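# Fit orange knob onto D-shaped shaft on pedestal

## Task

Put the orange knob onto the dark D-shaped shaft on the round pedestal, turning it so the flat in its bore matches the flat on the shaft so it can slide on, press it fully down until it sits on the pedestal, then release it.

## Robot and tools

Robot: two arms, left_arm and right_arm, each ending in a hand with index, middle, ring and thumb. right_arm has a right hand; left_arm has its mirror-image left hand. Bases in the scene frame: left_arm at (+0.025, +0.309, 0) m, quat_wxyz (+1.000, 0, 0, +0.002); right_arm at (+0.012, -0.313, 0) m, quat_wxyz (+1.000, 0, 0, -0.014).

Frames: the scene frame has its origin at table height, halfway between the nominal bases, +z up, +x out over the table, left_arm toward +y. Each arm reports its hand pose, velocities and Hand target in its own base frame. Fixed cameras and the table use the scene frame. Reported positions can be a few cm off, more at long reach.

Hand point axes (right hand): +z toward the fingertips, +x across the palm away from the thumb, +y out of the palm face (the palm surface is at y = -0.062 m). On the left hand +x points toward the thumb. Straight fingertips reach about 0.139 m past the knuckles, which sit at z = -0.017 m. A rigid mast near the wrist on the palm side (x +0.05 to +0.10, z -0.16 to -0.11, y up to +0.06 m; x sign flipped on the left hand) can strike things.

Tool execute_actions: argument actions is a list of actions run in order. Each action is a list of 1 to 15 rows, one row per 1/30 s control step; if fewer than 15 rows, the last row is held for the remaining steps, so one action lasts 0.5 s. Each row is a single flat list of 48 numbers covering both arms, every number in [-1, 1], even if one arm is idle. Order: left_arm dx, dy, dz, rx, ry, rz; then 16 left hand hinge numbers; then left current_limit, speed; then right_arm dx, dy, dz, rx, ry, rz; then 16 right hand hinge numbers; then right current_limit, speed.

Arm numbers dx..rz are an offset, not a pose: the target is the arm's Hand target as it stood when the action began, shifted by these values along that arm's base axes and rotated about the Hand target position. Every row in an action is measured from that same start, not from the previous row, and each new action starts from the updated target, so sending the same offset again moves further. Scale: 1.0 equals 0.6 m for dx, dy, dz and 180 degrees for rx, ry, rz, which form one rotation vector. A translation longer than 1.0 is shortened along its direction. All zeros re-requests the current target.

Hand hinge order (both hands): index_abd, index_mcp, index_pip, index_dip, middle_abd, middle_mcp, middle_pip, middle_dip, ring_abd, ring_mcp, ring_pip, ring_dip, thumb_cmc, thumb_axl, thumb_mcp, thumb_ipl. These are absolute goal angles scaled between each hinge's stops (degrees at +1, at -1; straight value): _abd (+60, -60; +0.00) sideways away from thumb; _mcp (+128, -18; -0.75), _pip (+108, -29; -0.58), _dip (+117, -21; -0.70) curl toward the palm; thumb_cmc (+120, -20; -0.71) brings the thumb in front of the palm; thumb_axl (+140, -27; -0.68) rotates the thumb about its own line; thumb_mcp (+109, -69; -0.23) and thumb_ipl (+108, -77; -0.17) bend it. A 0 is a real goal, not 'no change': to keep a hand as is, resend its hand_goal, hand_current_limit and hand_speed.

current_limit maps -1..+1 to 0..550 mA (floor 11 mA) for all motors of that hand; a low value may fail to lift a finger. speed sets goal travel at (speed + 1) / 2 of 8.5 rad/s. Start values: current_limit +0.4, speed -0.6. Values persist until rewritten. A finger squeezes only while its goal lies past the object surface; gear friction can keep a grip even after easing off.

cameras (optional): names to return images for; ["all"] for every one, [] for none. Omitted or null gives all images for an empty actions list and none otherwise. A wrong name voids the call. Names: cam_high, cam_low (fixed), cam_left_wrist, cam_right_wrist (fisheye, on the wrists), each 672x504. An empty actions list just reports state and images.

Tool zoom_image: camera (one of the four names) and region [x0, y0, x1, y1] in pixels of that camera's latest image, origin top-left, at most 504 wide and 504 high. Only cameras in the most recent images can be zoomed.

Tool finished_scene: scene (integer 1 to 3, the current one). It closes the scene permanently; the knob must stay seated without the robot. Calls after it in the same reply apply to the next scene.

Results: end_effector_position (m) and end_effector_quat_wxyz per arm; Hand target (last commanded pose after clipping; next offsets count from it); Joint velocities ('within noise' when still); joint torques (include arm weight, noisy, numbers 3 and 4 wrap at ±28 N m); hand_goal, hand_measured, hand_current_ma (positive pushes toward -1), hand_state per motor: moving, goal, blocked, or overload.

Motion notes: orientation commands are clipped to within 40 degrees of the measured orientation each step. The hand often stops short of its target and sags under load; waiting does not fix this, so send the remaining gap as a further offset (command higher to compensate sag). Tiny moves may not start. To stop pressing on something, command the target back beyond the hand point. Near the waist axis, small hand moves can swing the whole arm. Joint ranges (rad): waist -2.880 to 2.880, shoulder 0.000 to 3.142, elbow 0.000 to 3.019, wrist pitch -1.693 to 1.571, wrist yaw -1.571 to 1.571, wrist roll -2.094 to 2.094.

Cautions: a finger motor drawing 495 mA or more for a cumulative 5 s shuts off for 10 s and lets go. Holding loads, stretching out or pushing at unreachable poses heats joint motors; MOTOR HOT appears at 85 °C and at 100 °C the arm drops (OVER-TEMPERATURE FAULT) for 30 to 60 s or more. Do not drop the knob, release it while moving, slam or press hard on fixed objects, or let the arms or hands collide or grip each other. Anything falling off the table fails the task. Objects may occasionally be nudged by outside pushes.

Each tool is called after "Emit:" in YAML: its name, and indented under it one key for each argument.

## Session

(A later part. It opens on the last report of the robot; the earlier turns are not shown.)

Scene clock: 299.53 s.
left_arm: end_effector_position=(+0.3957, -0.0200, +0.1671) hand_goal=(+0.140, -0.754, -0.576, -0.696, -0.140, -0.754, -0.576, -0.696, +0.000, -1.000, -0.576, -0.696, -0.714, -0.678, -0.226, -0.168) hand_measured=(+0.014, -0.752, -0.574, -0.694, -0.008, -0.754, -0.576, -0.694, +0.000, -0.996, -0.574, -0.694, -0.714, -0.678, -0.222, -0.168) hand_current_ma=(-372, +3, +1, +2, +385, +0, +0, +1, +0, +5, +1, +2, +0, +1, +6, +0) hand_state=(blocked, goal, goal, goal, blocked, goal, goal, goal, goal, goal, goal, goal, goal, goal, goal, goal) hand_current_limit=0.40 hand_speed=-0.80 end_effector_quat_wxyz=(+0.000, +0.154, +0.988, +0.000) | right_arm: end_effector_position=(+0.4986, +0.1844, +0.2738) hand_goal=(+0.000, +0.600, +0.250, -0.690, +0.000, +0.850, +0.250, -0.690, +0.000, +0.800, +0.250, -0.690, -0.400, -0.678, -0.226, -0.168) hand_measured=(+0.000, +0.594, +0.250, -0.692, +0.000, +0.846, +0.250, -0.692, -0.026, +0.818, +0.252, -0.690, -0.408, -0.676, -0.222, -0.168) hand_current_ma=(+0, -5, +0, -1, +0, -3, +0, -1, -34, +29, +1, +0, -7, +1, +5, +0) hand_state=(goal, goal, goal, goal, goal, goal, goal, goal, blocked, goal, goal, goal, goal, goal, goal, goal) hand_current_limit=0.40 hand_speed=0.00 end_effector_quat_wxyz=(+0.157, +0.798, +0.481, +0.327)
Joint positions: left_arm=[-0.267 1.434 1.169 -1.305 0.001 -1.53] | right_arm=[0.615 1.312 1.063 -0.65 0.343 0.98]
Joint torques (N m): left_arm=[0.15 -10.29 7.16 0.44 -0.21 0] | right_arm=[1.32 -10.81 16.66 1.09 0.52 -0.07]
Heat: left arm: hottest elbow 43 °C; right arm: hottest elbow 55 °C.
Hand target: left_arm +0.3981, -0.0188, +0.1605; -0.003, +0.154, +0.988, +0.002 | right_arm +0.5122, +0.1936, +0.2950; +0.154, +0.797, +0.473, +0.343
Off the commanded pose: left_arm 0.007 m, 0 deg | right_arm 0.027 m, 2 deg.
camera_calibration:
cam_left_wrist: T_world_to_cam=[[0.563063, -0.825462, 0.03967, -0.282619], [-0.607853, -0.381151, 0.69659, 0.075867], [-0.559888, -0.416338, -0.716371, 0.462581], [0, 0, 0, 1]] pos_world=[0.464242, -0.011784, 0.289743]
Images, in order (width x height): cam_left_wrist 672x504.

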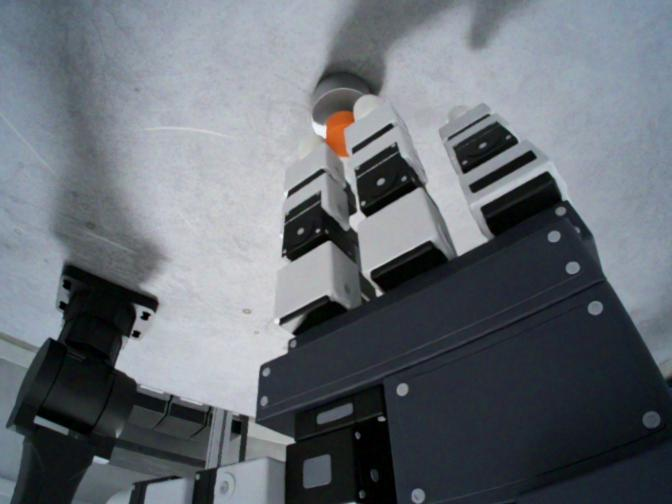

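Emit:
execute_actions:
  actions:
    - [[0.003,-0.001,-0.006,0,0,0,0.14,-0.754,-0.576,-0.696,-0.14,-0.754,-0.576,-0.696,0,-1,-0.576,-0.696,-0.714,-0.678,-0.226,-0.168,0.4,-0.8,0,0,0,0,0,0,0,0.6,0.25,-0.69,0,0.85,0.25,-0.69,0,0.8,0.25,-0.69,-0.4,-0.678,-0.226,-0.168,0.4,0]]
  cameras: ["cam_left_wrist"]

Emit:
zoom_image:
  camera: "cam_left_wrist"
  region: [290, 70, 410, 190]

Scene clock: 304.50 s.
left_arm: end_effector_position=(+0.3982, -0.0206, +0.1654) hand_goal=(+0.140, -0.754, -0.576, -0.696, -0.140, -0.754, -0.576, -0.696, +0.000, -1.000, -0.576, -0.696, -0.714, -0.678, -0.226, -0.168) hand_measured=(+0.014, -0.752, -0.574, -0.694, -0.008, -0.754, -0.576, -0.694, +0.000, -0.996, -0.574, -0.694, -0.714, -0.678, -0.222, -0.168) hand_current_ma=(-372, +3, +1, +2, +385, +0, +0, +1, +0, +5, +1, +2, +0, +1, +6, +0) hand_state=(blocked, goal, goal, goal, blocked, goal, goal, goal, goal, goal, goal, goal, goal, goal, goal, goal) hand_current_limit=0.40 hand_speed=-0.80 end_effector_quat_wxyz=(+0.003, +0.154, +0.988, +0.000) | right_arm: end_effector_position=(+0.4986, +0.1844, +0.2738) hand_goal=(+0.000, +0.600, +0.250, -0.690, +0.000, +0.850, +0.250, -0.690, +0.000, +0.800, +0.250, -0.690, -0.400, -0.678, -0.226, -0.168) hand_measured=(+0.000, +0.594, +0.250, -0.692, +0.000, +0.846, +0.250, -0.692, -0.026, +0.818, +0.252, -0.690, -0.408, -0.676, -0.222, -0.168) hand_current_ma=(+0, -5, +0, -1, +0, -3, +0, -1, -34, +29, +1, +0, -7, +1, +5, +0) hand_state=(goal, goal, goal, goal, goal, goal, goal, goal, blocked, goal, goal, goal, goal, goal, goal, goal) hand_current_limit=0.40 hand_speed=0.00 end_effector_quat_wxyz=(+0.157, +0.798, +0.481, +0.327)
Joint positions: left_arm=[-0.267 1.438 1.169 -1.296 0 -1.53] | right_arm=[0.615 1.312 1.063 -0.65 0.343 0.98]
Joint torques (N m): left_arm=[0.03 -10.11 7.02 0.47 -0.2 -0.01] | right_arm=[1.32 -10.81 16.66 1.09 0.52 -0.07]
Heat: left arm: hottest elbow 42 °C; right arm: hottest elbow 55 °C.
Hand target: left_arm +0.3999, -0.0194, +0.1569; -0.003, +0.154, +0.988, +0.002 | right_arm +0.5122, +0.1936, +0.2950; +0.154, +0.797, +0.473, +0.343
Off the commanded pose: left_arm 0.009 m, 1 deg | right_arm 0.027 m, 2 deg.
camera_calibration:
cam_left_wrist: T_world_to_cam=[[0.562833, -0.825427, 0.0434734, -0.284983], [-0.611539, -0.380451, 0.693741, 0.0802171], [-0.556093, -0.417046, -0.718911, 0.461412], [0, 0, 0, 1]] pos_world=[0.466042, -0.012284, 0.288453]
Images, in order (width x height): cam_left_wrist 672x504.

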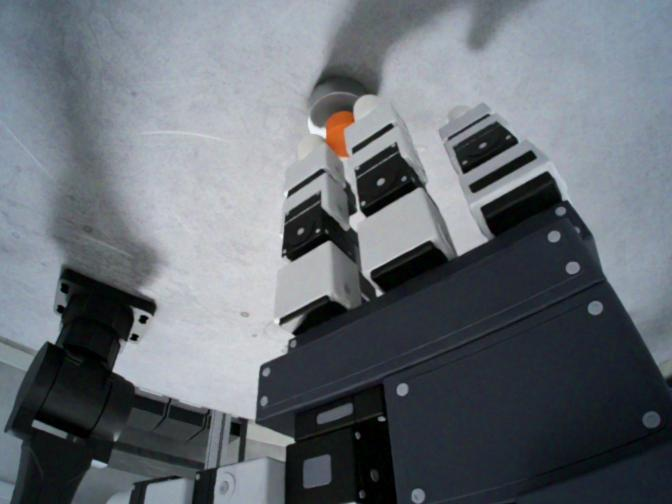

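Scaled by 4.200 from the camera's 672x504 image, which has a finer 960x720 frame.

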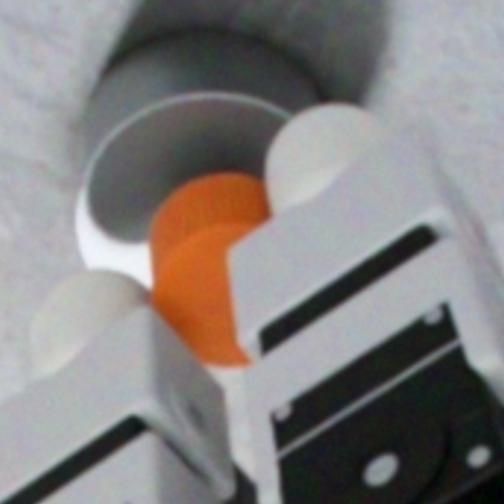

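Emit:
execute_actions:
  actions:
    - [[-0.003,0.0015,0,0,0.0015,0,0.14,-0.754,-0.576,-0.696,-0.14,-0.754,-0.576,-0.696,0,-1,-0.576,-0.696,-0.714,-0.678,-0.226,-0.168,0.4,-0.8,0,0,0,0,0,0,0,0.6,0.25,-0.69,0,0.85,0.25,-0.69,0,0.8,0.25,-0.69,-0.4,-0.678,-0.226,-0.168,0.4,0]]

Scene clock: 308.23 s.
left_arm: end_effector_position=(+0.3982, -0.0206, +0.1654) hand_goal=(+0.140, -0.754, -0.576, -0.696, -0.140, -0.754, -0.576, -0.696, +0.000, -1.000, -0.576, -0.696, -0.714, -0.678, -0.226, -0.168) hand_measured=(+0.014, -0.752, -0.574, -0.694, -0.008, -0.754, -0.576, -0.694, +0.000, -0.996, -0.574, -0.694, -0.714, -0.678, -0.222, -0.168) hand_current_ma=(-372, +3, +1, +2, +385, +0, +0, +1, +0, +5, +1, +2, +0, +1, +6, +0) hand_state=(blocked, goal, goal, goal, blocked, goal, goal, goal, goal, goal, goal, goal, goal, goal, goal, goal) hand_current_limit=0.40 hand_speed=-0.80 end_effector_quat_wxyz=(+0.003, +0.154, +0.988, +0.000) | right_arm: end_effector_position=(+0.4986, +0.1844, +0.2738) hand_goal=(+0.000, +0.600, +0.250, -0.690, +0.000, +0.850, +0.250, -0.690, +0.000, +0.800, +0.250, -0.690, -0.400, -0.678, -0.226, -0.168) hand_measured=(+0.000, +0.594, +0.250, -0.692, +0.000, +0.846, +0.250, -0.692, -0.026, +0.818, +0.252, -0.690, -0.408, -0.676, -0.222, -0.168) hand_current_ma=(+0, -5, +0, -1, +0, -3, +0, -1, -34, +29, +1, +0, -7, +1, +5, +0) hand_state=(goal, goal, goal, goal, goal, goal, goal, goal, blocked, goal, goal, goal, goal, goal, goal, goal) hand_current_limit=0.40 hand_speed=0.00 end_effector_quat_wxyz=(+0.157, +0.798, +0.481, +0.327)
Joint positions: left_arm=[-0.267 1.438 1.169 -1.296 0 -1.53] | right_arm=[0.615 1.312 1.063 -0.65 0.343 0.98]
Joint torques (N m): left_arm=[0.21 -10.23 6.87 0.28 -0.16 0.01] | right_arm=[1.38 -10.87 16.66 1.07 0.52 -0.07]
Heat: left arm: hottest elbow 42 °C; right arm: hottest elbow 55 °C.
Hand target: left_arm +0.3981, -0.0185, +0.1569; -0.006, +0.154, +0.988, +0.001 | right_arm +0.5122, +0.1936, +0.2950; +0.154, +0.797, +0.473, +0.343
Off the commanded pose: left_arm 0.009 m, 1 deg | right_arm 0.027 m, 2 deg.

Emit:
execute_actions:
  actions:
    - [[-0.0015,0.001,-0.003,0,0.0015,0,0.14,-0.754,-0.576,-0.696,-0.14,-0.754,-0.576,-0.696,0,-1,-0.576,-0.696,-0.714,-0.678,-0.226,-0.168,0.4,-0.8,0,0,0,0,0,0,0,0.6,0.25,-0.69,0,0.85,0.25,-0.69,0,0.8,0.25,-0.69,-0.4,-0.678,-0.226,-0.168,0.4,0]]

Scene clock: 309.97 s.
left_arm: end_effector_position=(+0.3982, -0.0206, +0.1654) hand_goal=(+0.140, -0.754, -0.576, -0.696, -0.140, -0.754, -0.576, -0.696, +0.000, -1.000, -0.576, -0.696, -0.714, -0.678, -0.226, -0.168) hand_measured=(+0.014, -0.752, -0.574, -0.694, -0.008, -0.754, -0.576, -0.694, +0.000, -0.996, -0.574, -0.694, -0.714, -0.678, -0.222, -0.168) hand_current_ma=(-372, +3, +1, +2, +385, +0, +0, +1, +0, +5, +1, +2, +0, +1, +6, +0) hand_state=(blocked, goal, goal, goal, blocked, goal, goal, goal, goal, goal, goal, goal, goal, goal, goal, goal) hand_current_limit=0.40 hand_speed=-0.80 end_effector_quat_wxyz=(+0.003, +0.154, +0.988, +0.000) | right_arm: end_effector_position=(+0.4986, +0.1844, +0.2738) hand_goal=(+0.000, +0.600, +0.250, -0.690, +0.000, +0.850, +0.250, -0.690, +0.000, +0.800, +0.250, -0.690, -0.400, -0.678, -0.226, -0.168) hand_measured=(+0.000, +0.594, +0.250, -0.692, +0.000, +0.846, +0.250, -0.692, -0.026, +0.818, +0.252, -0.690, -0.408, -0.676, -0.222, -0.168) hand_current_ma=(+0, -5, +0, -1, +0, -3, +0, -1, -34, +29, +1, +0, -7, +1, +5, +0) hand_state=(goal, goal, goal, goal, goal, goal, goal, goal, blocked, goal, goal, goal, goal, goal, goal, goal) hand_current_limit=0.40 hand_speed=0.00 end_effector_quat_wxyz=(+0.157, +0.798, +0.481, +0.327)
Joint positions: left_arm=[-0.267 1.438 1.169 -1.296 0 -1.53] | right_arm=[0.615 1.312 1.063 -0.65 0.343 0.98]
Joint torques (N m): left_arm=[0.38 -10.17 6.67 0.24 -0.11 0.03] | right_arm=[1.32 -10.81 16.66 1.07 0.52 -0.07]
Heat: left arm: hottest elbow 42 °C; right arm: hottest elbow 55 °C.
Hand target: left_arm +0.3972, -0.0179, +0.1551; -0.008, +0.154, +0.988, +0.001 | right_arm +0.5122, +0.1936, +0.2950; +0.154, +0.797, +0.473, +0.343
Off the commanded pose: left_arm 0.011 m, 1 deg | right_arm 0.027 m, 2 deg.

Emit:
execute_actions:
  actions:
    - [[0,0,-0.004,0,0,0.01,0.14,-0.754,-0.576,-0.696,-0.14,-0.754,-0.576,-0.696,0,-1,-0.576,-0.696,-0.714,-0.678,-0.226,-0.168,0.4,-0.8,0,0,0,0,0,0,0,0.6,0.25,-0.69,0,0.85,0.25,-0.69,0,0.8,0.25,-0.69,-0.4,-0.678,-0.226,-0.168,0.4,0]]

Scene clock: 313.60 s.
left_arm: end_effector_position=(+0.3975, -0.0204, +0.1653) hand_goal=(+0.140, -0.754, -0.576, -0.696, -0.140, -0.754, -0.576, -0.696, +0.000, -1.000, -0.576, -0.696, -0.714, -0.678, -0.226, -0.168) hand_measured=(+0.014, -0.752, -0.574, -0.694, -0.008, -0.754, -0.576, -0.694, +0.000, -0.996, -0.574, -0.694, -0.714, -0.678, -0.222, -0.168) hand_current_ma=(-372, +3, +1, +2, +385, +0, +0, +1, +0, +5, +1, +2, +0, +1, +6, +0) hand_state=(blocked, goal, goal, goal, blocked, goal, goal, goal, goal, goal, goal, goal, goal, goal, goal, goal) hand_current_limit=0.40 hand_speed=-0.80 end_effector_quat_wxyz=(+0.002, +0.150, +0.989, +0.000) | right_arm: end_effector_position=(+0.4986, +0.1844, +0.2738) hand_goal=(+0.000, +0.600, +0.250, -0.690, +0.000, +0.850, +0.250, -0.690, +0.000, +0.800, +0.250, -0.690, -0.400, -0.678, -0.226, -0.168) hand_measured=(+0.000, +0.594, +0.250, -0.692, +0.000, +0.846, +0.250, -0.692, -0.026, +0.818, +0.252, -0.690, -0.408, -0.676, -0.222, -0.168) hand_current_ma=(+0, -5, +0, -1, +0, -3, +0, -1, -34, +29, +1, +0, -7, +1, +5, +0) hand_state=(goal, goal, goal, goal, goal, goal, goal, goal, blocked, goal, goal, goal, goal, goal, goal, goal) hand_current_limit=0.40 hand_speed=0.00 end_effector_quat_wxyz=(+0.157, +0.798, +0.481, +0.327)
Joint positions: left_arm=[-0.267 1.439 1.169 -1.296 0 -1.537] | right_arm=[0.615 1.312 1.063 -0.65 0.343 0.98]
Joint torques (N m): left_arm=[0.56 -9.41 6.84 0.53 -0.09 -0.23] | right_arm=[1.32 -10.81 16.66 1.09 0.51 -0.07]
Heat: left arm: hottest elbow 42 °C; right arm: hottest elbow 55 °C.
Hand target: left_arm +0.3972, -0.0178, +0.1527; -0.008, +0.139, +0.990, +0.001 | right_arm +0.5122, +0.1936, +0.2950; +0.154, +0.797, +0.473, +0.343
Off the commanded pose: left_arm 0.013 m, 2 deg | right_arm 0.027 m, 2 deg.

Emit:
execute_actions:
  actions:
    - [[-0.001,0.001,-0.002,0,0,0,0.14,-0.754,-0.576,-0.696,-0.14,-0.754,-0.576,-0.696,0,-1,-0.576,-0.696,-0.714,-0.678,-0.226,-0.168,0.4,-0.8,0,0,0,0,0,0,0,0.6,0.25,-0.69,0,0.85,0.25,-0.69,0,0.8,0.25,-0.69,-0.4,-0.678,-0.226,-0.168,0.4,0]]
  cameras: ["cam_left_wrist"]

Emit:
zoom_image:
  camera: "cam_left_wrist"
  region: [290, 70, 410, 190]

Scene clock: 316.17 s.
left_arm: end_effector_position=(+0.3976, -0.0201, +0.1652) hand_goal=(+0.140, -0.754, -0.576, -0.696, -0.140, -0.754, -0.576, -0.696, +0.000, -1.000, -0.576, -0.696, -0.714, -0.678, -0.226, -0.168) hand_measured=(+0.014, -0.752, -0.574, -0.694, -0.008, -0.754, -0.576, -0.694, +0.000, -0.996, -0.574, -0.694, -0.714, -0.678, -0.222, -0.168) hand_current_ma=(-372, +3, +1, +2, +385, +0, +0, +1, +0, +5, +1, +2, +0, +1, +6, +0) hand_state=(blocked, goal, goal, goal, blocked, goal, goal, goal, goal, goal, goal, goal, goal, goal, goal, goal) hand_current_limit=0.40 hand_speed=-0.80 end_effector_quat_wxyz=(+0.003, +0.149, +0.989, +0.000) | right_arm: end_effector_position=(+0.4986, +0.1844, +0.2738) hand_goal=(+0.000, +0.600, +0.250, -0.690, +0.000, +0.850, +0.250, -0.690, +0.000, +0.800, +0.250, -0.690, -0.400, -0.678, -0.226, -0.168) hand_measured=(+0.000, +0.594, +0.250, -0.692, +0.000, +0.846, +0.250, -0.692, -0.026, +0.818, +0.252, -0.690, -0.408, -0.676, -0.222, -0.168) hand_current_ma=(+0, -5, +0, -1, +0, -3, +0, -1, -34, +29, +1, +0, -7, +1, +5, +0) hand_state=(goal, goal, goal, goal, goal, goal, goal, goal, blocked, goal, goal, goal, goal, goal, goal, goal) hand_current_limit=0.40 hand_speed=0.00 end_effector_quat_wxyz=(+0.157, +0.798, +0.481, +0.327)
Joint positions: left_arm=[-0.266 1.439 1.169 -1.295 0 -1.537] | right_arm=[0.615 1.312 1.063 -0.65 0.343 0.98]
Joint torques (N m): left_arm=[0.5 -9.58 6.49 0.64 -0.11 -0.21] | right_arm=[1.32 -10.87 16.65 1.09 0.51 -0.07]
Heat: left arm: hottest elbow 42 °C; right arm: hottest elbow 55 °C.
Hand target: left_arm +0.3966, -0.0173, +0.1515; -0.008, +0.139, +0.990, +0.001 | right_arm +0.5122, +0.1936, +0.2950; +0.154, +0.797, +0.473, +0.343
Off the commanded pose: left_arm 0.014 m, 2 deg | right_arm 0.027 m, 2 deg.
camera_calibration:
cam_left_wrist: T_world_to_cam=[[0.570099, -0.820425, 0.0434697, -0.287115], [-0.608125, -0.385816, 0.69378, 0.0787098], [-0.552423, -0.421958, -0.718874, 0.45958], [0, 0, 0, 1]] pos_world=[0.465432, -0.0112651, 0.288253]
Images, in order (width x height): cam_left_wrist 672x504.

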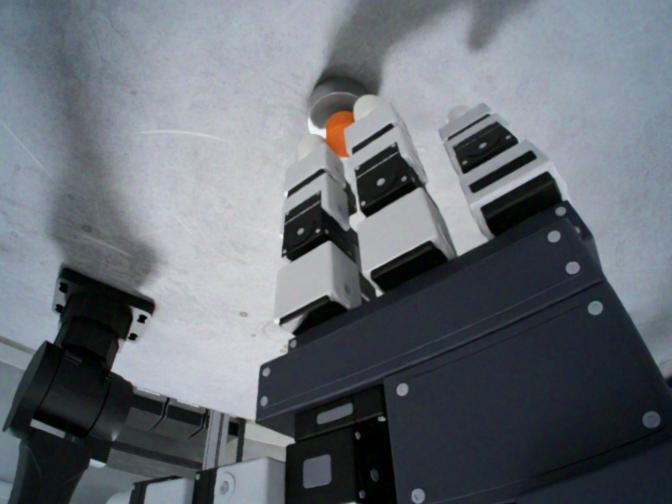

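Scaled by 4.200 from the camera's 672x504 image, which has a finer 960x720 frame.

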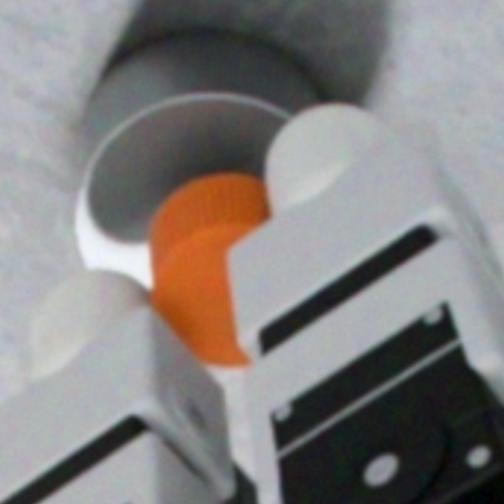

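Emit:
execute_actions:
  actions:
    - [[-0.003,0.0,0.0,0,0,0,0.14,-0.754,-0.576,-0.696,-0.14,-0.754,-0.576,-0.696,0,-1,-0.576,-0.696,-0.714,-0.678,-0.226,-0.168,0.4,-0.8,0,0,0,0,0,0,0,0.6,0.25,-0.69,0,0.85,0.25,-0.69,0,0.8,0.25,-0.69,-0.4,-0.678,-0.226,-0.168,0.4,0]]

Emit:
execute_actions:
  actions:
    - [[-0.002,0.0,0.0,0,0,0,0.14,-0.754,-0.576,-0.696,-0.14,-0.754,-0.576,-0.696,0,-1,-0.576,-0.696,-0.714,-0.678,-0.226,-0.168,0.4,-0.8,0,0,0,0,0,0,0,0.6,0.25,-0.69,0,0.85,0.25,-0.69,0,0.8,0.25,-0.69,-0.4,-0.678,-0.226,-0.168,0.4,0]]

Scene clock: 325.20 s.
left_arm: end_effector_position=(+0.3974, -0.0200, +0.1641) hand_goal=(+0.140, -0.754, -0.576, -0.696, -0.140, -0.754, -0.576, -0.696, +0.000, -1.000, -0.576, -0.696, -0.714, -0.678, -0.226, -0.168) hand_measured=(+0.014, -0.752, -0.574, -0.694, -0.008, -0.754, -0.576, -0.694, +0.000, -0.996, -0.574, -0.694, -0.714, -0.678, -0.222, -0.168) hand_current_ma=(-372, +3, +1, +2, +385, +0, +0, +1, +0, +5, +1, +2, +0, +1, +6, +0) hand_state=(blocked, goal, goal, goal, blocked, goal, goal, goal, goal, goal, goal, goal, goal, goal, goal, goal) hand_current_limit=0.40 hand_speed=-0.80 end_effector_quat_wxyz=(+0.003, +0.149, +0.989, -0.001) | right_arm: end_effector_position=(+0.4986, +0.1844, +0.2738) hand_goal=(+0.000, +0.600, +0.250, -0.690, +0.000, +0.850, +0.250, -0.690, +0.000, +0.800, +0.250, -0.690, -0.400, -0.678, -0.226, -0.168) hand_measured=(+0.000, +0.594, +0.250, -0.692, +0.000, +0.846, +0.250, -0.692, -0.026, +0.818, +0.252, -0.690, -0.408, -0.676, -0.222, -0.168) hand_current_ma=(+0, -5, +0, -1, +0, -3, +0, -1, -34, +29, +1, +0, -7, +1, +5, +0) hand_state=(goal, goal, goal, goal, goal, goal, goal, goal, blocked, goal, goal, goal, goal, goal, goal, goal) hand_current_limit=0.40 hand_speed=0.00 end_effector_quat_wxyz=(+0.157, +0.798, +0.481, +0.327)
Joint positions: left_arm=[-0.266 1.439 1.166 -1.292 0 -1.538] | right_arm=[0.615 1.312 1.063 -0.65 0.343 0.98]
Joint torques (N m): left_arm=[0.44 -9.93 6.41 0.5 -0.1 -0.22] | right_arm=[1.38 -10.81 16.66 1.09 0.51 -0.07]
Heat: left arm: hottest elbow 41 °C; right arm: hottest elbow 55 °C.
Hand target: left_arm +0.3948, -0.0173, +0.1515; -0.008, +0.139, +0.990, +0.001 | right_arm +0.5122, +0.1936, +0.2950; +0.154, +0.797, +0.473, +0.343
Off the commanded pose: left_arm 0.013 m, 2 deg | right_arm 0.027 m, 2 deg.

Scene clock: 325.90 s.
left_arm: end_effector_position=(+0.3973, -0.0200, +0.1641) hand_goal=(+0.140, -0.754, -0.576, -0.696, -0.140, -0.754, -0.576, -0.696, +0.000, -1.000, -0.576, -0.696, -0.714, -0.678, -0.226, -0.168) hand_measured=(+0.014, -0.752, -0.574, -0.694, -0.008, -0.754, -0.576, -0.694, +0.000, -0.996, -0.574, -0.694, -0.714, -0.678, -0.222, -0.168) hand_current_ma=(-372, +3, +1, +2, +385, +0, +0, +1, +0, +5, +1, +2, +0, +1, +6, +0) hand_state=(blocked, goal, goal, goal, blocked, goal, goal, goal, goal, goal, goal, goal, goal, goal, goal, goal) hand_current_limit=0.40 hand_speed=-0.80 end_effector_quat_wxyz=(+0.003, +0.149, +0.989, -0.001) | right_arm: end_effector_position=(+0.4986, +0.1844, +0.2738) hand_goal=(+0.000, +0.600, +0.250, -0.690, +0.000, +0.850, +0.250, -0.690, +0.000, +0.800, +0.250, -0.690, -0.400, -0.678, -0.226, -0.168) hand_measured=(+0.000, +0.594, +0.250, -0.692, +0.000, +0.846, +0.250, -0.692, -0.026, +0.818, +0.252, -0.690, -0.408, -0.676, -0.222, -0.168) hand_current_ma=(+0, -5, +0, -1, +0, -3, +0, -1, -34, +29, +1, +0, -7, +1, +5, +0) hand_state=(goal, goal, goal, goal, goal, goal, goal, goal, blocked, goal, goal, goal, goal, goal, goal, goal) hand_current_limit=0.40 hand_speed=0.00 end_effector_quat_wxyz=(+0.157, +0.798, +0.481, +0.327)
Joint positions: left_arm=[-0.266 1.439 1.166 -1.292 0 -1.539] | right_arm=[0.615 1.312 1.063 -0.65 0.343 0.98]
Joint torques (N m): left_arm=[0.32 -10.05 6.16 0.5 -0.1 -0.23] | right_arm=[1.38 -10.81 16.66 1.07 0.51 -0.07]
Heat: left arm: hottest elbow 41 °C; right arm: hottest elbow 55 °C.
Hand target: left_arm +0.3936, -0.0173, +0.1515; -0.008, +0.139, +0.990, +0.001 | right_arm +0.5122, +0.1936, +0.2950; +0.154, +0.797, +0.473, +0.343
Off the commanded pose: left_arm 0.013 m, 2 deg | right_arm 0.027 m, 2 deg.

Emit:
execute_actions:
  actions:
    - [[-0.004,0.0,0.0,0,0.002,0,0.14,-0.754,-0.576,-0.696,-0.14,-0.754,-0.576,-0.696,0,-1,-0.576,-0.696,-0.714,-0.678,-0.226,-0.168,0.4,-0.8,0,0,0,0,0,0,0,0.6,0.25,-0.69,0,0.85,0.25,-0.69,0,0.8,0.25,-0.69,-0.4,-0.678,-0.226,-0.168,0.4,0]]

Scene clock: 327.60 s.
left_arm: end_effector_position=(+0.3940, -0.0191, +0.1601) hand_goal=(+0.140, -0.754, -0.576, -0.696, -0.140, -0.754, -0.576, -0.696, +0.000, -1.000, -0.576, -0.696, -0.714, -0.678, -0.226, -0.168) hand_measured=(+0.016, -0.752, -0.574, -0.694, -0.010, -0.752, -0.576, -0.694, +0.000, -0.996, -0.574, -0.694, -0.714, -0.678, -0.222, -0.168) hand_current_ma=(-358, +2, +1, +2, +385, +2, +0, +1, +0, +5, +1, +2, +0, +1, +6, +0) hand_state=(blocked, goal, goal, goal, blocked, goal, goal, goal, goal, goal, goal, goal, goal, goal, goal, goal) hand_current_limit=0.40 hand_speed=-0.80 end_effector_quat_wxyz=(-0.002, +0.148, +0.989, +0.000) | right_arm: end_effector_position=(+0.4986, +0.1844, +0.2738) hand_goal=(+0.000, +0.600, +0.250, -0.690, +0.000, +0.850, +0.250, -0.690, +0.000, +0.800, +0.250, -0.690, -0.400, -0.678, -0.226, -0.168) hand_measured=(+0.000, +0.594, +0.250, -0.692, +0.000, +0.846, +0.250, -0.692, -0.026, +0.818, +0.252, -0.690, -0.408, -0.676, -0.222, -0.168) hand_current_ma=(+0, -5, +0, -1, +0, -3, +0, -1, -34, +29, +1, +0, -7, +1, +5, +0) hand_state=(goal, goal, goal, goal, goal, goal, goal, goal, blocked, goal, goal, goal, goal, goal, goal, goal) hand_current_limit=0.40 hand_speed=0.00 end_effector_quat_wxyz=(+0.157, +0.798, +0.481, +0.327)
Joint positions: left_arm=[-0.266 1.439 1.155 -1.29 0 -1.539] | right_arm=[0.615 1.312 1.063 -0.65 0.343 0.98]
Joint torques (N m): left_arm=[0.26 -10.23 6.79 0.14 -0.04 -0.22] | right_arm=[1.32 -10.81 16.66 1.09 0.51 -0.07]
Heat: left arm: hottest elbow 41 °C; right arm: hottest elbow 55 °C.
Hand target: left_arm +0.3912, -0.0173, +0.1514; -0.011, +0.139, +0.990, +0.000 | right_arm +0.5122, +0.1936, +0.2950; +0.154, +0.797, +0.473, +0.343
Off the commanded pose: left_arm 0.009 m, 2 deg | right_arm 0.027 m, 2 deg.

Emit:
execute_actions:
  actions: []
  cameras: ["cam_left_wrist", "cam_high"]

Emit:
zoom_image:
  camera: "cam_left_wrist"
  region: [290, 70, 410, 190]

Scene clock: 328.53 s.
left_arm: end_effector_position=(+0.3940, -0.0191, +0.1601) hand_goal=(+0.140, -0.754, -0.576, -0.696, -0.140, -0.754, -0.576, -0.696, +0.000, -1.000, -0.576, -0.696, -0.714, -0.678, -0.226, -0.168) hand_measured=(+0.016, -0.752, -0.574, -0.694, -0.010, -0.752, -0.576, -0.694, +0.000, -0.996, -0.574, -0.694, -0.714, -0.678, -0.222, -0.168) hand_current_ma=(-358, +2, +1, +2, +385, +2, +0, +1, +0, +5, +1, +2, +0, +1, +6, +0) hand_state=(blocked, goal, goal, goal, blocked, goal, goal, goal, goal, goal, goal, goal, goal, goal, goal, goal) hand_current_limit=0.40 hand_speed=-0.80 end_effector_quat_wxyz=(-0.002, +0.148, +0.989, +0.000) | right_arm: end_effector_position=(+0.4986, +0.1844, +0.2738) hand_goal=(+0.000, +0.600, +0.250, -0.690, +0.000, +0.850, +0.250, -0.690, +0.000, +0.800, +0.250, -0.690, -0.400, -0.678, -0.226, -0.168) hand_measured=(+0.000, +0.594, +0.250, -0.692, +0.000, +0.846, +0.250, -0.692, -0.026, +0.818, +0.252, -0.690, -0.408, -0.676, -0.222, -0.168) hand_current_ma=(+0, -5, +0, -1, +0, -3, +0, -1, -34, +29, +1, +0, -7, +1, +5, +0) hand_state=(goal, goal, goal, goal, goal, goal, goal, goal, blocked, goal, goal, goal, goal, goal, goal, goal) hand_current_limit=0.40 hand_speed=0.00 end_effector_quat_wxyz=(+0.157, +0.798, +0.481, +0.327)
Joint positions: left_arm=[-0.266 1.439 1.155 -1.29 0 -1.539] | right_arm=[0.615 1.312 1.063 -0.65 0.343 0.98]
Joint velocities: within noise
Joint torques (N m): left_arm=[0.32 -10.34 6.79 0.17 -0.04 -0.23] | right_arm=[1.38 -10.81 16.65 1.07 0.51 -0.07]
Heat: left arm: hottest elbow 41 °C; right arm: hottest elbow 55 °C.
Hand target: left_arm +0.3912, -0.0173, +0.1514; -0.011, +0.139, +0.990, +0.000 | right_arm +0.5122, +0.1936, +0.2950; +0.154, +0.797, +0.473, +0.343
Off the commanded pose: left_arm 0.009 m, 2 deg | right_arm 0.027 m, 2 deg.
camera_calibration:
cam_left_wrist: T_world_to_cam=[[0.571705, -0.819651, 0.0364125, -0.283465], [-0.60134, -0.388416, 0.698229, 0.0769794], [-0.558161, -0.421077, -0.714948, 0.455928], [0, 0, 0, 1]] pos_world=[0.46283, -0.010462, 0.282537]
Images, in order (width x height): cam_high 672x504, cam_left_wrist 672x504.

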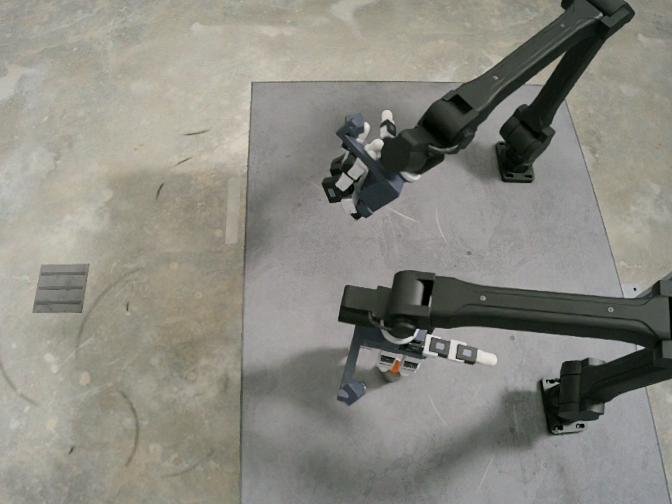

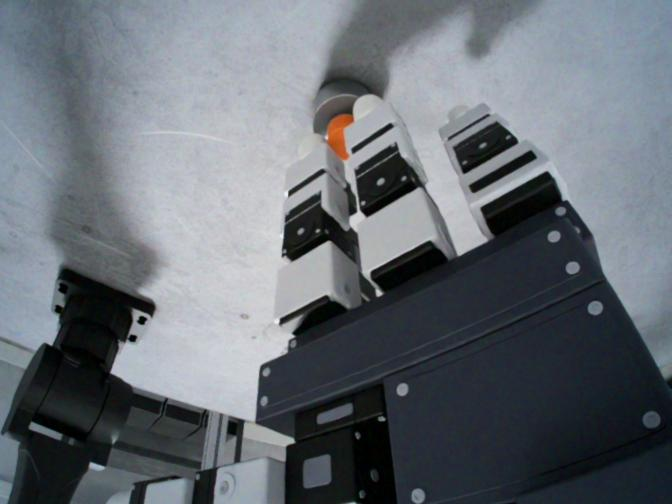

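Scaled by 4.200 from the camera's 672x504 image, which has a finer 960x720 frame.

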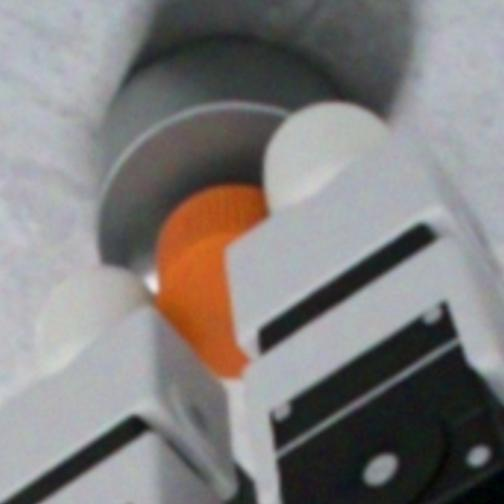

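Emit:
execute_actions:
  actions:
    - [[-0.0085,0.001,-0.003,0,0,0.0222,0.14,-0.754,-0.576,-0.696,-0.14,-0.754,-0.576,-0.696,0,-1,-0.576,-0.696,-0.714,-0.678,-0.226,-0.168,0.4,-0.8,0,0,0,0,0,0,0,0.6,0.25,-0.69,0,0.85,0.25,-0.69,0,0.8,0.25,-0.69,-0.4,-0.678,-0.226,-0.168,0.4,0]]

Emit:
execute_actions:
  actions:
    - [[0.0085,-0.0027,0,0,0,-0.0222,0.14,-0.754,-0.576,-0.696,-0.14,-0.754,-0.576,-0.696,0,-1,-0.576,-0.696,-0.714,-0.678,-0.226,-0.168,0.4,-0.8,0,0,0,0,0,0,0,0.6,0.25,-0.69,0,0.85,0.25,-0.69,0,0.8,0.25,-0.69,-0.4,-0.678,-0.226,-0.168,0.4,0]]

Emit:
execute_actions:
  actions:
    - [[0.0085,-0.0027,0,0,0,-0.0222,0.14,-0.754,-0.576,-0.696,-0.14,-0.754,-0.576,-0.696,0,-1,-0.576,-0.696,-0.714,-0.678,-0.226,-0.168,0.4,-0.8,0,0,0,0,0,0,0,0.6,0.25,-0.69,0,0.85,0.25,-0.69,0,0.8,0.25,-0.69,-0.4,-0.678,-0.226,-0.168,0.4,0]]

Scene clock: 336.87 s.
left_arm: end_effector_position=(+0.3894, -0.0188, +0.1599) hand_goal=(+0.140, -0.754, -0.576, -0.696, -0.140, -0.754, -0.576, -0.696, +0.000, -1.000, -0.576, -0.696, -0.714, -0.678, -0.226, -0.168) hand_measured=(+0.016, -0.752, -0.574, -0.694, -0.010, -0.750, -0.576, -0.694, +0.000, -0.996, -0.574, -0.694, -0.714, -0.678, -0.222, -0.168) hand_current_ma=(-358, +2, +1, +2, +385, +4, +0, +1, +0, +4, +1, +2, +0, +1, +6, +0) hand_state=(blocked, goal, goal, goal, blocked, goal, goal, goal, goal, goal, goal, goal, goal, goal, goal, goal) hand_current_limit=0.40 hand_speed=-0.80 end_effector_quat_wxyz=(+0.000, +0.115, +0.993, +0.000) | right_arm: end_effector_position=(+0.4986, +0.1844, +0.2738) hand_goal=(+0.000, +0.600, +0.250, -0.690, +0.000, +0.850, +0.250, -0.690, +0.000, +0.800, +0.250, -0.690, -0.400, -0.678, -0.226, -0.168) hand_measured=(+0.000, +0.594, +0.250, -0.692, +0.000, +0.846, +0.250, -0.692, -0.026, +0.818, +0.252, -0.690, -0.408, -0.676, -0.222, -0.168) hand_current_ma=(+0, -5, +0, -1, +0, -3, +0, -1, -34, +29, +1, +0, -7, +1, +5, +0) hand_state=(goal, goal, goal, goal, goal, goal, goal, goal, blocked, goal, goal, goal, goal, goal, goal, goal) hand_current_limit=0.40 hand_speed=0.00 end_effector_quat_wxyz=(+0.157, +0.798, +0.481, +0.327)
Joint positions: left_arm=[-0.265 1.44 1.155 -1.285 0 -1.605] | right_arm=[0.615 1.312 1.063 -0.65 0.343 0.98]
Joint torques (N m): left_arm=[0.32 -10.05 6.69 0.2 0.01 -0.23] | right_arm=[1.38 -10.81 16.66 1.09 0.51 -0.07]
Heat: left arm: hottest elbow 40 °C; right arm: hottest elbow 55 °C.
Hand target: left_arm +0.3861, -0.0166, +0.1497; -0.011, +0.104, +0.994, +0.000 | right_arm +0.5122, +0.1936, +0.2950; +0.154, +0.797, +0.473, +0.343
Off the commanded pose: left_arm 0.011 m, 2 deg | right_arm 0.027 m, 2 deg.

Scene clock: 337.57 s.
left_arm: end_effector_position=(+0.3916, -0.0186, +0.1591) hand_goal=(+0.140, -0.754, -0.576, -0.696, -0.140, -0.754, -0.576, -0.696, +0.000, -1.000, -0.576, -0.696, -0.714, -0.678, -0.226, -0.168) hand_measured=(+0.016, -0.752, -0.574, -0.694, -0.010, -0.750, -0.576, -0.694, +0.000, -0.996, -0.574, -0.694, -0.714, -0.678, -0.222, -0.168) hand_current_ma=(-358, +2, +1, +2, +385, +4, +0, +1, +0, +4, +1, +2, +0, +1, +6, +0) hand_state=(blocked, goal, goal, goal, blocked, goal, goal, goal, goal, goal, goal, goal, goal, goal, goal, goal) hand_current_limit=0.40 hand_speed=-0.80 end_effector_quat_wxyz=(-0.001, +0.132, +0.991, +0.000) | right_arm: end_effector_position=(+0.4986, +0.1844, +0.2738) hand_goal=(+0.000, +0.600, +0.250, -0.690, +0.000, +0.850, +0.250, -0.690, +0.000, +0.800, +0.250, -0.690, -0.400, -0.678, -0.226, -0.168) hand_measured=(+0.000, +0.594, +0.250, -0.692, +0.000, +0.846, +0.250, -0.692, -0.026, +0.818, +0.252, -0.690, -0.408, -0.676, -0.222, -0.168) hand_current_ma=(+0, -5, +0, -1, +0, -3, +0, -1, -34, +29, +1, +0, -7, +1, +5, +0) hand_state=(goal, goal, goal, goal, goal, goal, goal, goal, blocked, goal, goal, goal, goal, goal, goal, goal) hand_current_limit=0.40 hand_speed=0.00 end_effector_quat_wxyz=(+0.157, +0.798, +0.481, +0.327)
Joint positions: left_arm=[-0.265 1.44 1.152 -1.285 0 -1.571] | right_arm=[0.615 1.312 1.063 -0.65 0.343 0.98]
Joint torques (N m): left_arm=[0.09 -10.11 6.75 0.18 -0.03 0.12] | right_arm=[1.38 -10.81 16.66 1.09 0.52 -0.07]
Heat: left arm: hottest elbow 40 °C; right arm: hottest elbow 55 °C.
Hand target: left_arm +0.3913, -0.0183, +0.1497; -0.011, +0.139, +0.990, +0.000 | right_arm +0.5122, +0.1936, +0.2950; +0.154, +0.797, +0.473, +0.343
Off the commanded pose: left_arm 0.009 m, 1 deg | right_arm 0.027 m, 2 deg.

Scene clock: 338.30 s.
left_arm: end_effector_position=(+0.3969, -0.0187, +0.1587) hand_goal=(+0.140, -0.754, -0.576, -0.696, -0.140, -0.754, -0.576, -0.696, +0.000, -1.000, -0.576, -0.696, -0.714, -0.678, -0.226, -0.168) hand_measured=(+0.016, -0.754, -0.576, -0.694, -0.010, -0.750, -0.576, -0.694, +0.000, -0.996, -0.574, -0.694, -0.714, -0.678, -0.222, -0.168) hand_current_ma=(-358, +0, +0, +1, +385, +4, +0, +1, +0, +5, +1, +2, +0, +1, +6, +0) hand_state=(blocked, goal, goal, goal, blocked, goal, goal, goal, goal, goal, goal, goal, goal, goal, goal, goal) hand_current_limit=0.40 hand_speed=-0.80 end_effector_quat_wxyz=(-0.001, +0.164, +0.986, +0.000) | right_arm: end_effector_position=(+0.4986, +0.1844, +0.2738) hand_goal=(+0.000, +0.600, +0.250, -0.690, +0.000, +0.850, +0.250, -0.690, +0.000, +0.800, +0.250, -0.690, -0.400, -0.678, -0.226, -0.168) hand_measured=(+0.000, +0.594, +0.250, -0.692, +0.000, +0.846, +0.250, -0.692, -0.026, +0.818, +0.252, -0.690, -0.408, -0.676, -0.222, -0.168) hand_current_ma=(+0, -5, +0, -1, +0, -3, +0, -1, -34, +29, +1, +0, -7, +1, +5, +0) hand_state=(goal, goal, goal, goal, goal, goal, goal, goal, blocked, goal, goal, goal, goal, goal, goal, goal) hand_current_limit=0.40 hand_speed=0.00 end_effector_quat_wxyz=(+0.157, +0.798, +0.481, +0.327)
Joint positions: left_arm=[-0.265 1.44 1.151 -1.285 0 -1.506] | right_arm=[0.615 1.312 1.063 -0.65 0.343 0.98]
Joint torques (N m): left_arm=[-0.38 -10.23 6.71 0.18 -0.08 0.12] | right_arm=[1.32 -10.87 16.66 1.09 0.51 -0.07]
Heat: left arm: hottest shoulder 39 °C; right arm: hottest elbow 55 °C.
Hand target: left_arm +0.3964, -0.0199, +0.1497; -0.011, +0.173, +0.985, +0.001 | right_arm +0.5122, +0.1936, +0.2950; +0.154, +0.797, +0.473, +0.343
Off the commanded pose: left_arm 0.009 m, 2 deg | right_arm 0.027 m, 2 deg.

Emit:
execute_actions:
  actions: []
  cameras: ["cam_left_wrist"]

Emit:
zoom_image:
  camera: "cam_left_wrist"
  region: [290, 70, 410, 190]

Scene clock: 339.47 s.
left_arm: end_effector_position=(+0.3970, -0.0187, +0.1587) hand_goal=(+0.140, -0.754, -0.576, -0.696, -0.140, -0.754, -0.576, -0.696, +0.000, -1.000, -0.576, -0.696, -0.714, -0.678, -0.226, -0.168) hand_measured=(+0.016, -0.754, -0.576, -0.694, -0.010, -0.750, -0.576, -0.694, +0.000, -0.996, -0.574, -0.694, -0.714, -0.678, -0.222, -0.168) hand_current_ma=(-358, +0, +0, +1, +385, +4, +0, +1, +0, +5, +1, +2, +0, +1, +6, +0) hand_state=(blocked, goal, goal, goal, blocked, goal, goal, goal, goal, goal, goal, goal, goal, goal, goal, goal) hand_current_limit=0.40 hand_speed=-0.80 end_effector_quat_wxyz=(-0.001, +0.164, +0.986, +0.000) | right_arm: end_effector_position=(+0.4986, +0.1844, +0.2738) hand_goal=(+0.000, +0.600, +0.250, -0.690, +0.000, +0.850, +0.250, -0.690, +0.000, +0.800, +0.250, -0.690, -0.400, -0.678, -0.226, -0.168) hand_measured=(+0.000, +0.594, +0.250, -0.692, +0.000, +0.846, +0.250, -0.692, -0.026, +0.818, +0.252, -0.690, -0.408, -0.676, -0.222, -0.168) hand_current_ma=(+0, -5, +0, -1, +0, -3, +0, -1, -34, +29, +1, +0, -7, +1, +5, +0) hand_state=(goal, goal, goal, goal, goal, goal, goal, goal, blocked, goal, goal, goal, goal, goal, goal, goal) hand_current_limit=0.40 hand_speed=0.00 end_effector_quat_wxyz=(+0.157, +0.798, +0.481, +0.327)
Joint positions: left_arm=[-0.265 1.44 1.151 -1.285 0 -1.505] | right_arm=[0.615 1.312 1.063 -0.65 0.343 0.98]
Joint velocities: within noise
Joint torques (N m): left_arm=[-0.26 -10.29 6.74 0.17 -0.1 0.12] | right_arm=[1.38 -10.81 16.66 1.09 0.51 -0.07]
Heat: left arm: hottest shoulder 39 °C; right arm: hottest elbow 55 °C.
Hand target: left_arm +0.3964, -0.0199, +0.1497; -0.011, +0.173, +0.985, +0.001 | right_arm +0.5122, +0.1936, +0.2950; +0.154, +0.797, +0.473, +0.343
Off the commanded pose: left_arm 0.009 m, 2 deg | right_arm 0.027 m, 2 deg.
camera_calibration:
cam_left_wrist: T_world_to_cam=[[0.545125, -0.837518, 0.0374613, -0.274788], [-0.614248, -0.368594, 0.697737, 0.0854795], [-0.570559, -0.403364, -0.715373, 0.462118], [0, 0, 0, 1]] pos_world=[0.465966, -0.0122307, 0.281239]
Images, in order (width x height): cam_left_wrist 672x504.

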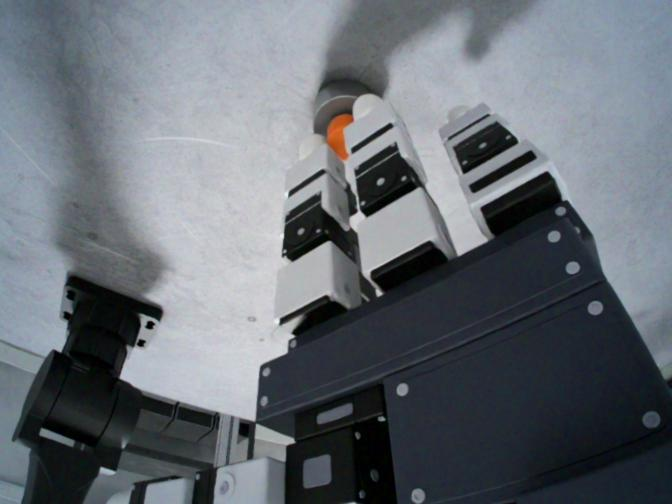

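Scaled by 4.200 from the camera's 672x504 image, which has a finer 960x720 frame.

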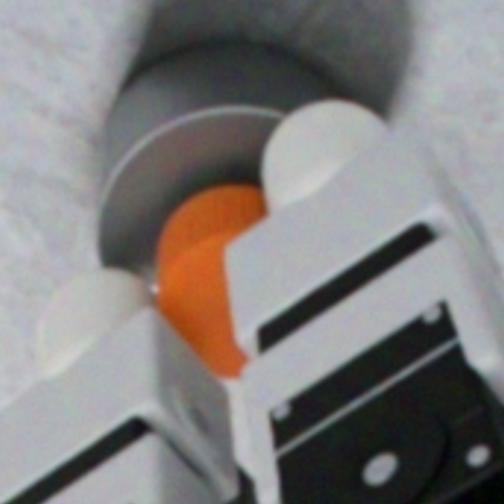

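Emit:
execute_actions:
  actions: []
  cameras: ["cam_low", "cam_right_wrist", "cam_high"]

Emit:
zoom_image:
  camera: "cam_low"
  region: [360, 200, 480, 290]

Emit:
zoom_image:
  camera: "cam_high"
  region: [360, 340, 440, 400]

Scene clock: 343.83 s.
left_arm: end_effector_position=(+0.3970, -0.0187, +0.1587) hand_goal=(+0.140, -0.754, -0.576, -0.696, -0.140, -0.754, -0.576, -0.696, +0.000, -1.000, -0.576, -0.696, -0.714, -0.678, -0.226, -0.168) hand_measured=(+0.016, -0.754, -0.576, -0.694, -0.010, -0.750, -0.576, -0.694, +0.000, -0.996, -0.574, -0.694, -0.714, -0.678, -0.222, -0.168) hand_current_ma=(-358, +0, +0, +1, +385, +4, +0, +1, +0, +5, +1, +2, +0, +1, +6, +0) hand_state=(blocked, goal, goal, goal, blocked, goal, goal, goal, goal, goal, goal, goal, goal, goal, goal, goal) hand_current_limit=0.40 hand_speed=-0.80 end_effector_quat_wxyz=(-0.001, +0.164, +0.986, +0.000) | right_arm: end_effector_position=(+0.4986, +0.1844, +0.2738) hand_goal=(+0.000, +0.600, +0.250, -0.690, +0.000, +0.850, +0.250, -0.690, +0.000, +0.800, +0.250, -0.690, -0.400, -0.678, -0.226, -0.168) hand_measured=(+0.000, +0.594, +0.250, -0.692, +0.000, +0.846, +0.250, -0.692, -0.026, +0.818, +0.252, -0.690, -0.408, -0.676, -0.222, -0.168) hand_current_ma=(+0, -5, +0, -1, +0, -3, +0, -1, -34, +29, +1, +0, -7, +1, +5, +0) hand_state=(goal, goal, goal, goal, goal, goal, goal, goal, blocked, goal, goal, goal, goal, goal, goal, goal) hand_current_limit=0.40 hand_speed=0.00 end_effector_quat_wxyz=(+0.157, +0.798, +0.481, +0.327)
Joint positions: left_arm=[-0.265 1.44 1.151 -1.285 0 -1.505] | right_arm=[0.615 1.312 1.063 -0.65 0.343 0.98]
Joint velocities: within noise
Joint torques (N m): left_arm=[-0.44 -10.29 6.74 0.18 -0.09 0.11] | right_arm=[1.38 -10.81 16.66 1.09 0.51 -0.07]
Heat: left arm: hottest shoulder 39 °C; right arm: hottest elbow 55 °C.
Hand target: left_arm +0.3964, -0.0199, +0.1497; -0.011, +0.173, +0.985, +0.001 | right_arm +0.5122, +0.1936, +0.2950; +0.154, +0.797, +0.473, +0.343
Off the commanded pose: left_arm 0.009 m, 2 deg | right_arm 0.027 m, 2 deg.
camera_calibration:
cam_right_wrist: T_world_to_cam=[[0.189002, -0.979699, 0.0668493, 0.0981508], [-0.981976, -0.188505, 0.0137278, 0.482416], [-0.000847658, -0.0682391, -0.997669, 0.414884], [0, 0, 0, 1]] pos_world=[0.455522, 0.215407, 0.400733]
Images, in order (width x height): cam_high 672x504, cam_low 672x504, cam_right_wrist 672x504.

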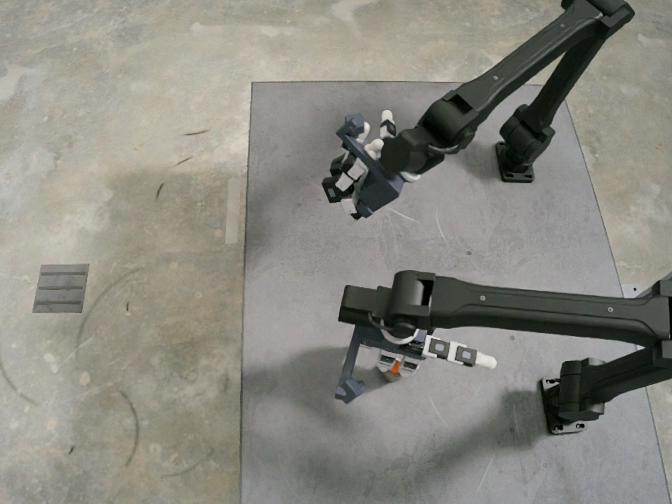

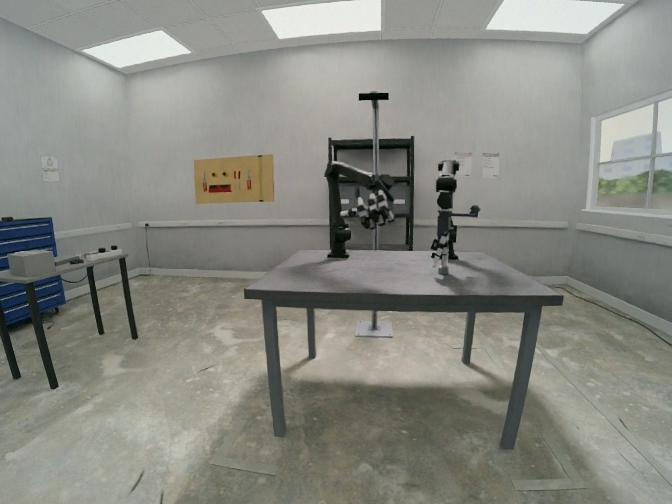

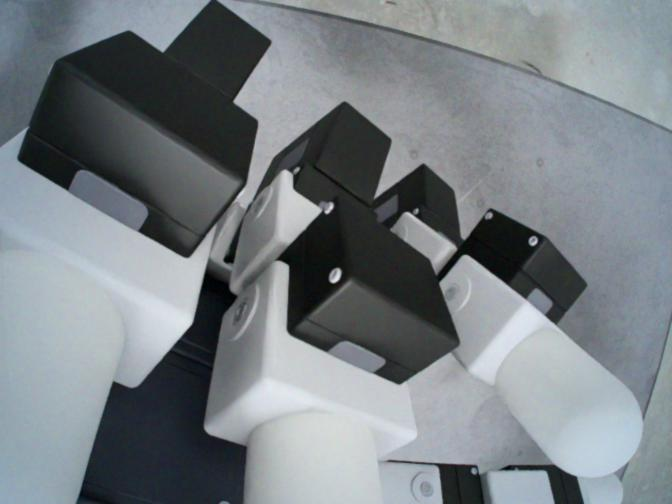

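Scaled by 4.200 from the camera's 672x504 image, which has a finer 960x720 frame.

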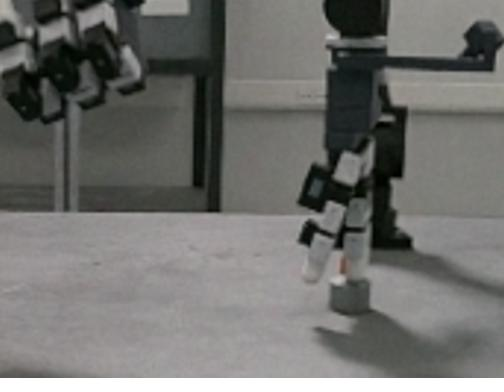

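Scaled by 6.300 from the camera's 672x504 image, which has a finer 960x720 frame.

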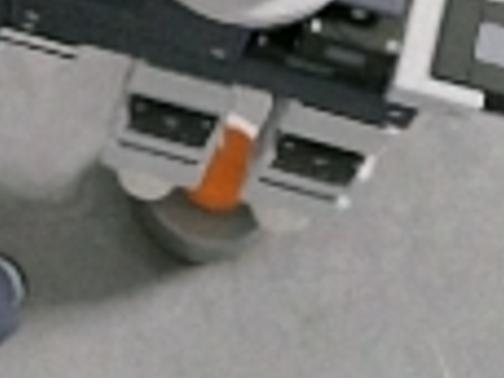

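Emit:
execute_actions:
  actions:
    - [[0,0,-0.005,0,0,0,0.14,-0.754,-0.576,-0.696,-0.14,-0.754,-0.576,-0.696,0,-1,-0.576,-0.696,-0.714,-0.678,-0.226,-0.168,0.4,-0.8,0,0,0,0,0,0,0,0.6,0.25,-0.69,0,0.85,0.25,-0.69,0,0.8,0.25,-0.69,-0.4,-0.678,-0.226,-0.168,0.4,0]]

Emit:
execute_actions:
  actions:
    - [[0,0,-0.005,0,0,0,0.14,-0.754,-0.576,-0.696,-0.14,-0.754,-0.576,-0.696,0,-1,-0.576,-0.696,-0.714,-0.678,-0.226,-0.168,0.4,-0.8,0,0,0,0,0,0,0,0.6,0.25,-0.69,0,0.85,0.25,-0.69,0,0.8,0.25,-0.69,-0.4,-0.678,-0.226,-0.168,0.4,0]]
  cameras: ["cam_left_wrist"]

Emit:
zoom_image:
  camera: "cam_left_wrist"
  region: [290, 70, 410, 190]

Scene clock: 349.27 s.
left_arm: end_effector_position=(+0.3969, -0.0187, +0.1562) hand_goal=(+0.140, -0.754, -0.576, -0.696, -0.140, -0.754, -0.576, -0.696, +0.000, -1.000, -0.576, -0.696, -0.714, -0.678, -0.226, -0.168) hand_measured=(+0.016, -0.754, -0.576, -0.694, -0.010, -0.750, -0.576, -0.694, +0.000, -0.996, -0.574, -0.694, -0.714, -0.678, -0.222, -0.168) hand_current_ma=(-358, +0, +0, +1, +385, +4, +0, +1, +0, +5, +1, +2, +0, +1, +6, +0) hand_state=(blocked, goal, goal, goal, blocked, goal, goal, goal, goal, goal, goal, goal, goal, goal, goal, goal) hand_current_limit=0.40 hand_speed=-0.80 end_effector_quat_wxyz=(+0.000, +0.164, +0.986, +0.000) | right_arm: end_effector_position=(+0.4986, +0.1844, +0.2738) hand_goal=(+0.000, +0.600, +0.250, -0.690, +0.000, +0.850, +0.250, -0.690, +0.000, +0.800, +0.250, -0.690, -0.400, -0.678, -0.226, -0.168) hand_measured=(+0.000, +0.594, +0.250, -0.692, +0.000, +0.846, +0.250, -0.692, -0.026, +0.818, +0.252, -0.690, -0.408, -0.676, -0.222, -0.168) hand_current_ma=(+0, -5, +0, -1, +0, -3, +0, -1, -34, +29, +1, +0, -7, +1, +5, +0) hand_state=(goal, goal, goal, goal, goal, goal, goal, goal, blocked, goal, goal, goal, goal, goal, goal, goal) hand_current_limit=0.40 hand_speed=0.00 end_effector_quat_wxyz=(+0.157, +0.798, +0.481, +0.327)
Joint positions: left_arm=[-0.265 1.44 1.145 -1.277 0 -1.505] | right_arm=[0.615 1.312 1.063 -0.65 0.343 0.98]
Joint torques (N m): left_arm=[-0.26 -9.99 6.74 0.17 -0.09 0.11] | right_arm=[1.38 -10.87 16.66 1.09 0.51 -0.07]
Heat: left arm: hottest shoulder 39 °C; right arm: hottest elbow 56 °C.
Hand target: left_arm +0.3964, -0.0199, +0.1467; -0.011, +0.173, +0.985, +0.001 | right_arm +0.5122, +0.1936, +0.2950; +0.154, +0.797, +0.473, +0.343
Off the commanded pose: left_arm 0.010 m, 2 deg | right_arm 0.027 m, 2 deg.

Scene clock: 349.97 s.
left_arm: end_effector_position=(+0.3976, -0.0189, +0.1556) hand_goal=(+0.140, -0.754, -0.576, -0.696, -0.140, -0.754, -0.576, -0.696, +0.000, -1.000, -0.576, -0.696, -0.714, -0.678, -0.226, -0.168) hand_measured=(+0.016, -0.756, -0.576, -0.694, -0.010, -0.750, -0.576, -0.694, +0.000, -0.996, -0.574, -0.694, -0.714, -0.678, -0.222, -0.168) hand_current_ma=(-358, -1, +0, +1, +385, +5, +0, +1, +0, +5, +1, +2, +0, +1, +6, +0) hand_state=(blocked, goal, goal, goal, blocked, goal, goal, goal, goal, goal, goal, goal, goal, goal, goal, goal) hand_current_limit=0.40 hand_speed=-0.80 end_effector_quat_wxyz=(+0.001, +0.164, +0.986, +0.000) | right_arm: end_effector_position=(+0.4986, +0.1844, +0.2738) hand_goal=(+0.000, +0.600, +0.250, -0.690, +0.000, +0.850, +0.250, -0.690, +0.000, +0.800, +0.250, -0.690, -0.400, -0.678, -0.226, -0.168) hand_measured=(+0.000, +0.594, +0.250, -0.692, +0.000, +0.846, +0.250, -0.692, -0.026, +0.818, +0.252, -0.690, -0.408, -0.676, -0.222, -0.168) hand_current_ma=(+0, -5, +0, -1, +0, -3, +0, -1, -34, +29, +1, +0, -7, +1, +5, +0) hand_state=(goal, goal, goal, goal, goal, goal, goal, goal, blocked, goal, goal, goal, goal, goal, goal, goal) hand_current_limit=0.40 hand_speed=0.00 end_effector_quat_wxyz=(+0.157, +0.798, +0.481, +0.327)
Joint positions: left_arm=[-0.265 1.44 1.144 -1.271 0 -1.505] | right_arm=[0.615 1.312 1.063 -0.65 0.343 0.98]
Joint torques (N m): left_arm=[-0.32 -9.88 6.42 0.31 -0.09 0.11] | right_arm=[1.38 -10.87 16.65 1.07 0.52 -0.07]
Heat: left arm: hottest shoulder 39 °C; right arm: hottest elbow 56 °C.
Hand target: left_arm +0.3963, -0.0199, +0.1436; -0.011, +0.173, +0.985, +0.001 | right_arm +0.5122, +0.1936, +0.2950; +0.154, +0.797, +0.473, +0.343
Off the commanded pose: left_arm 0.012 m, 2 deg | right_arm 0.027 m, 2 deg.
camera_calibration:
cam_left_wrist: T_world_to_cam=[[0.544859, -0.837493, 0.0416514, -0.275676], [-0.618123, -0.367584, 0.694843, 0.089918], [-0.566615, -0.404337, -0.717954, 0.459007], [0, 0, 0, 1]] pos_world=[0.465865, -0.0122308, 0.278549]
Images, in order (width x height): cam_left_wrist 672x504.

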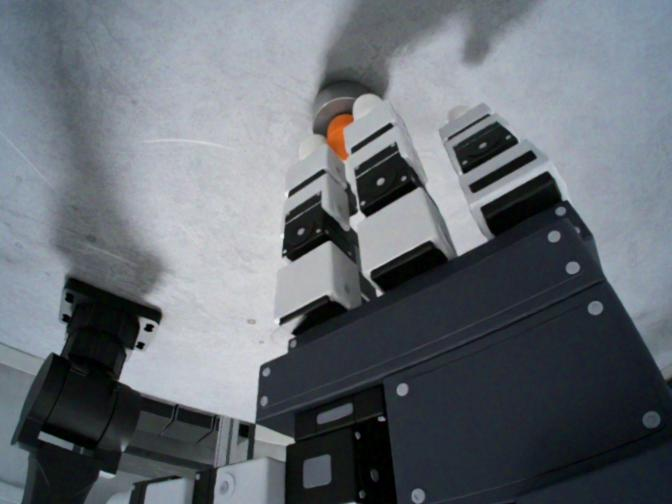

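Scaled by 4.200 from the camera's 672x504 image, which has a finer 960x720 frame.

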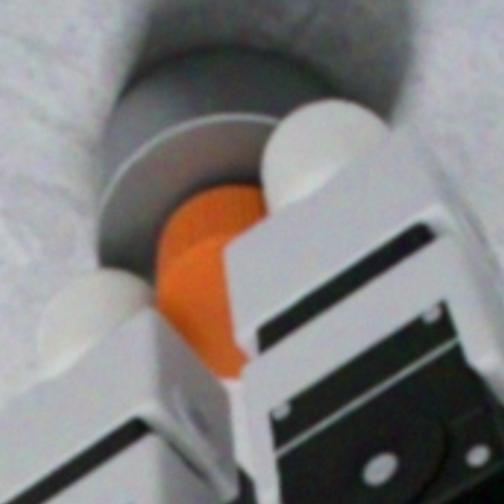

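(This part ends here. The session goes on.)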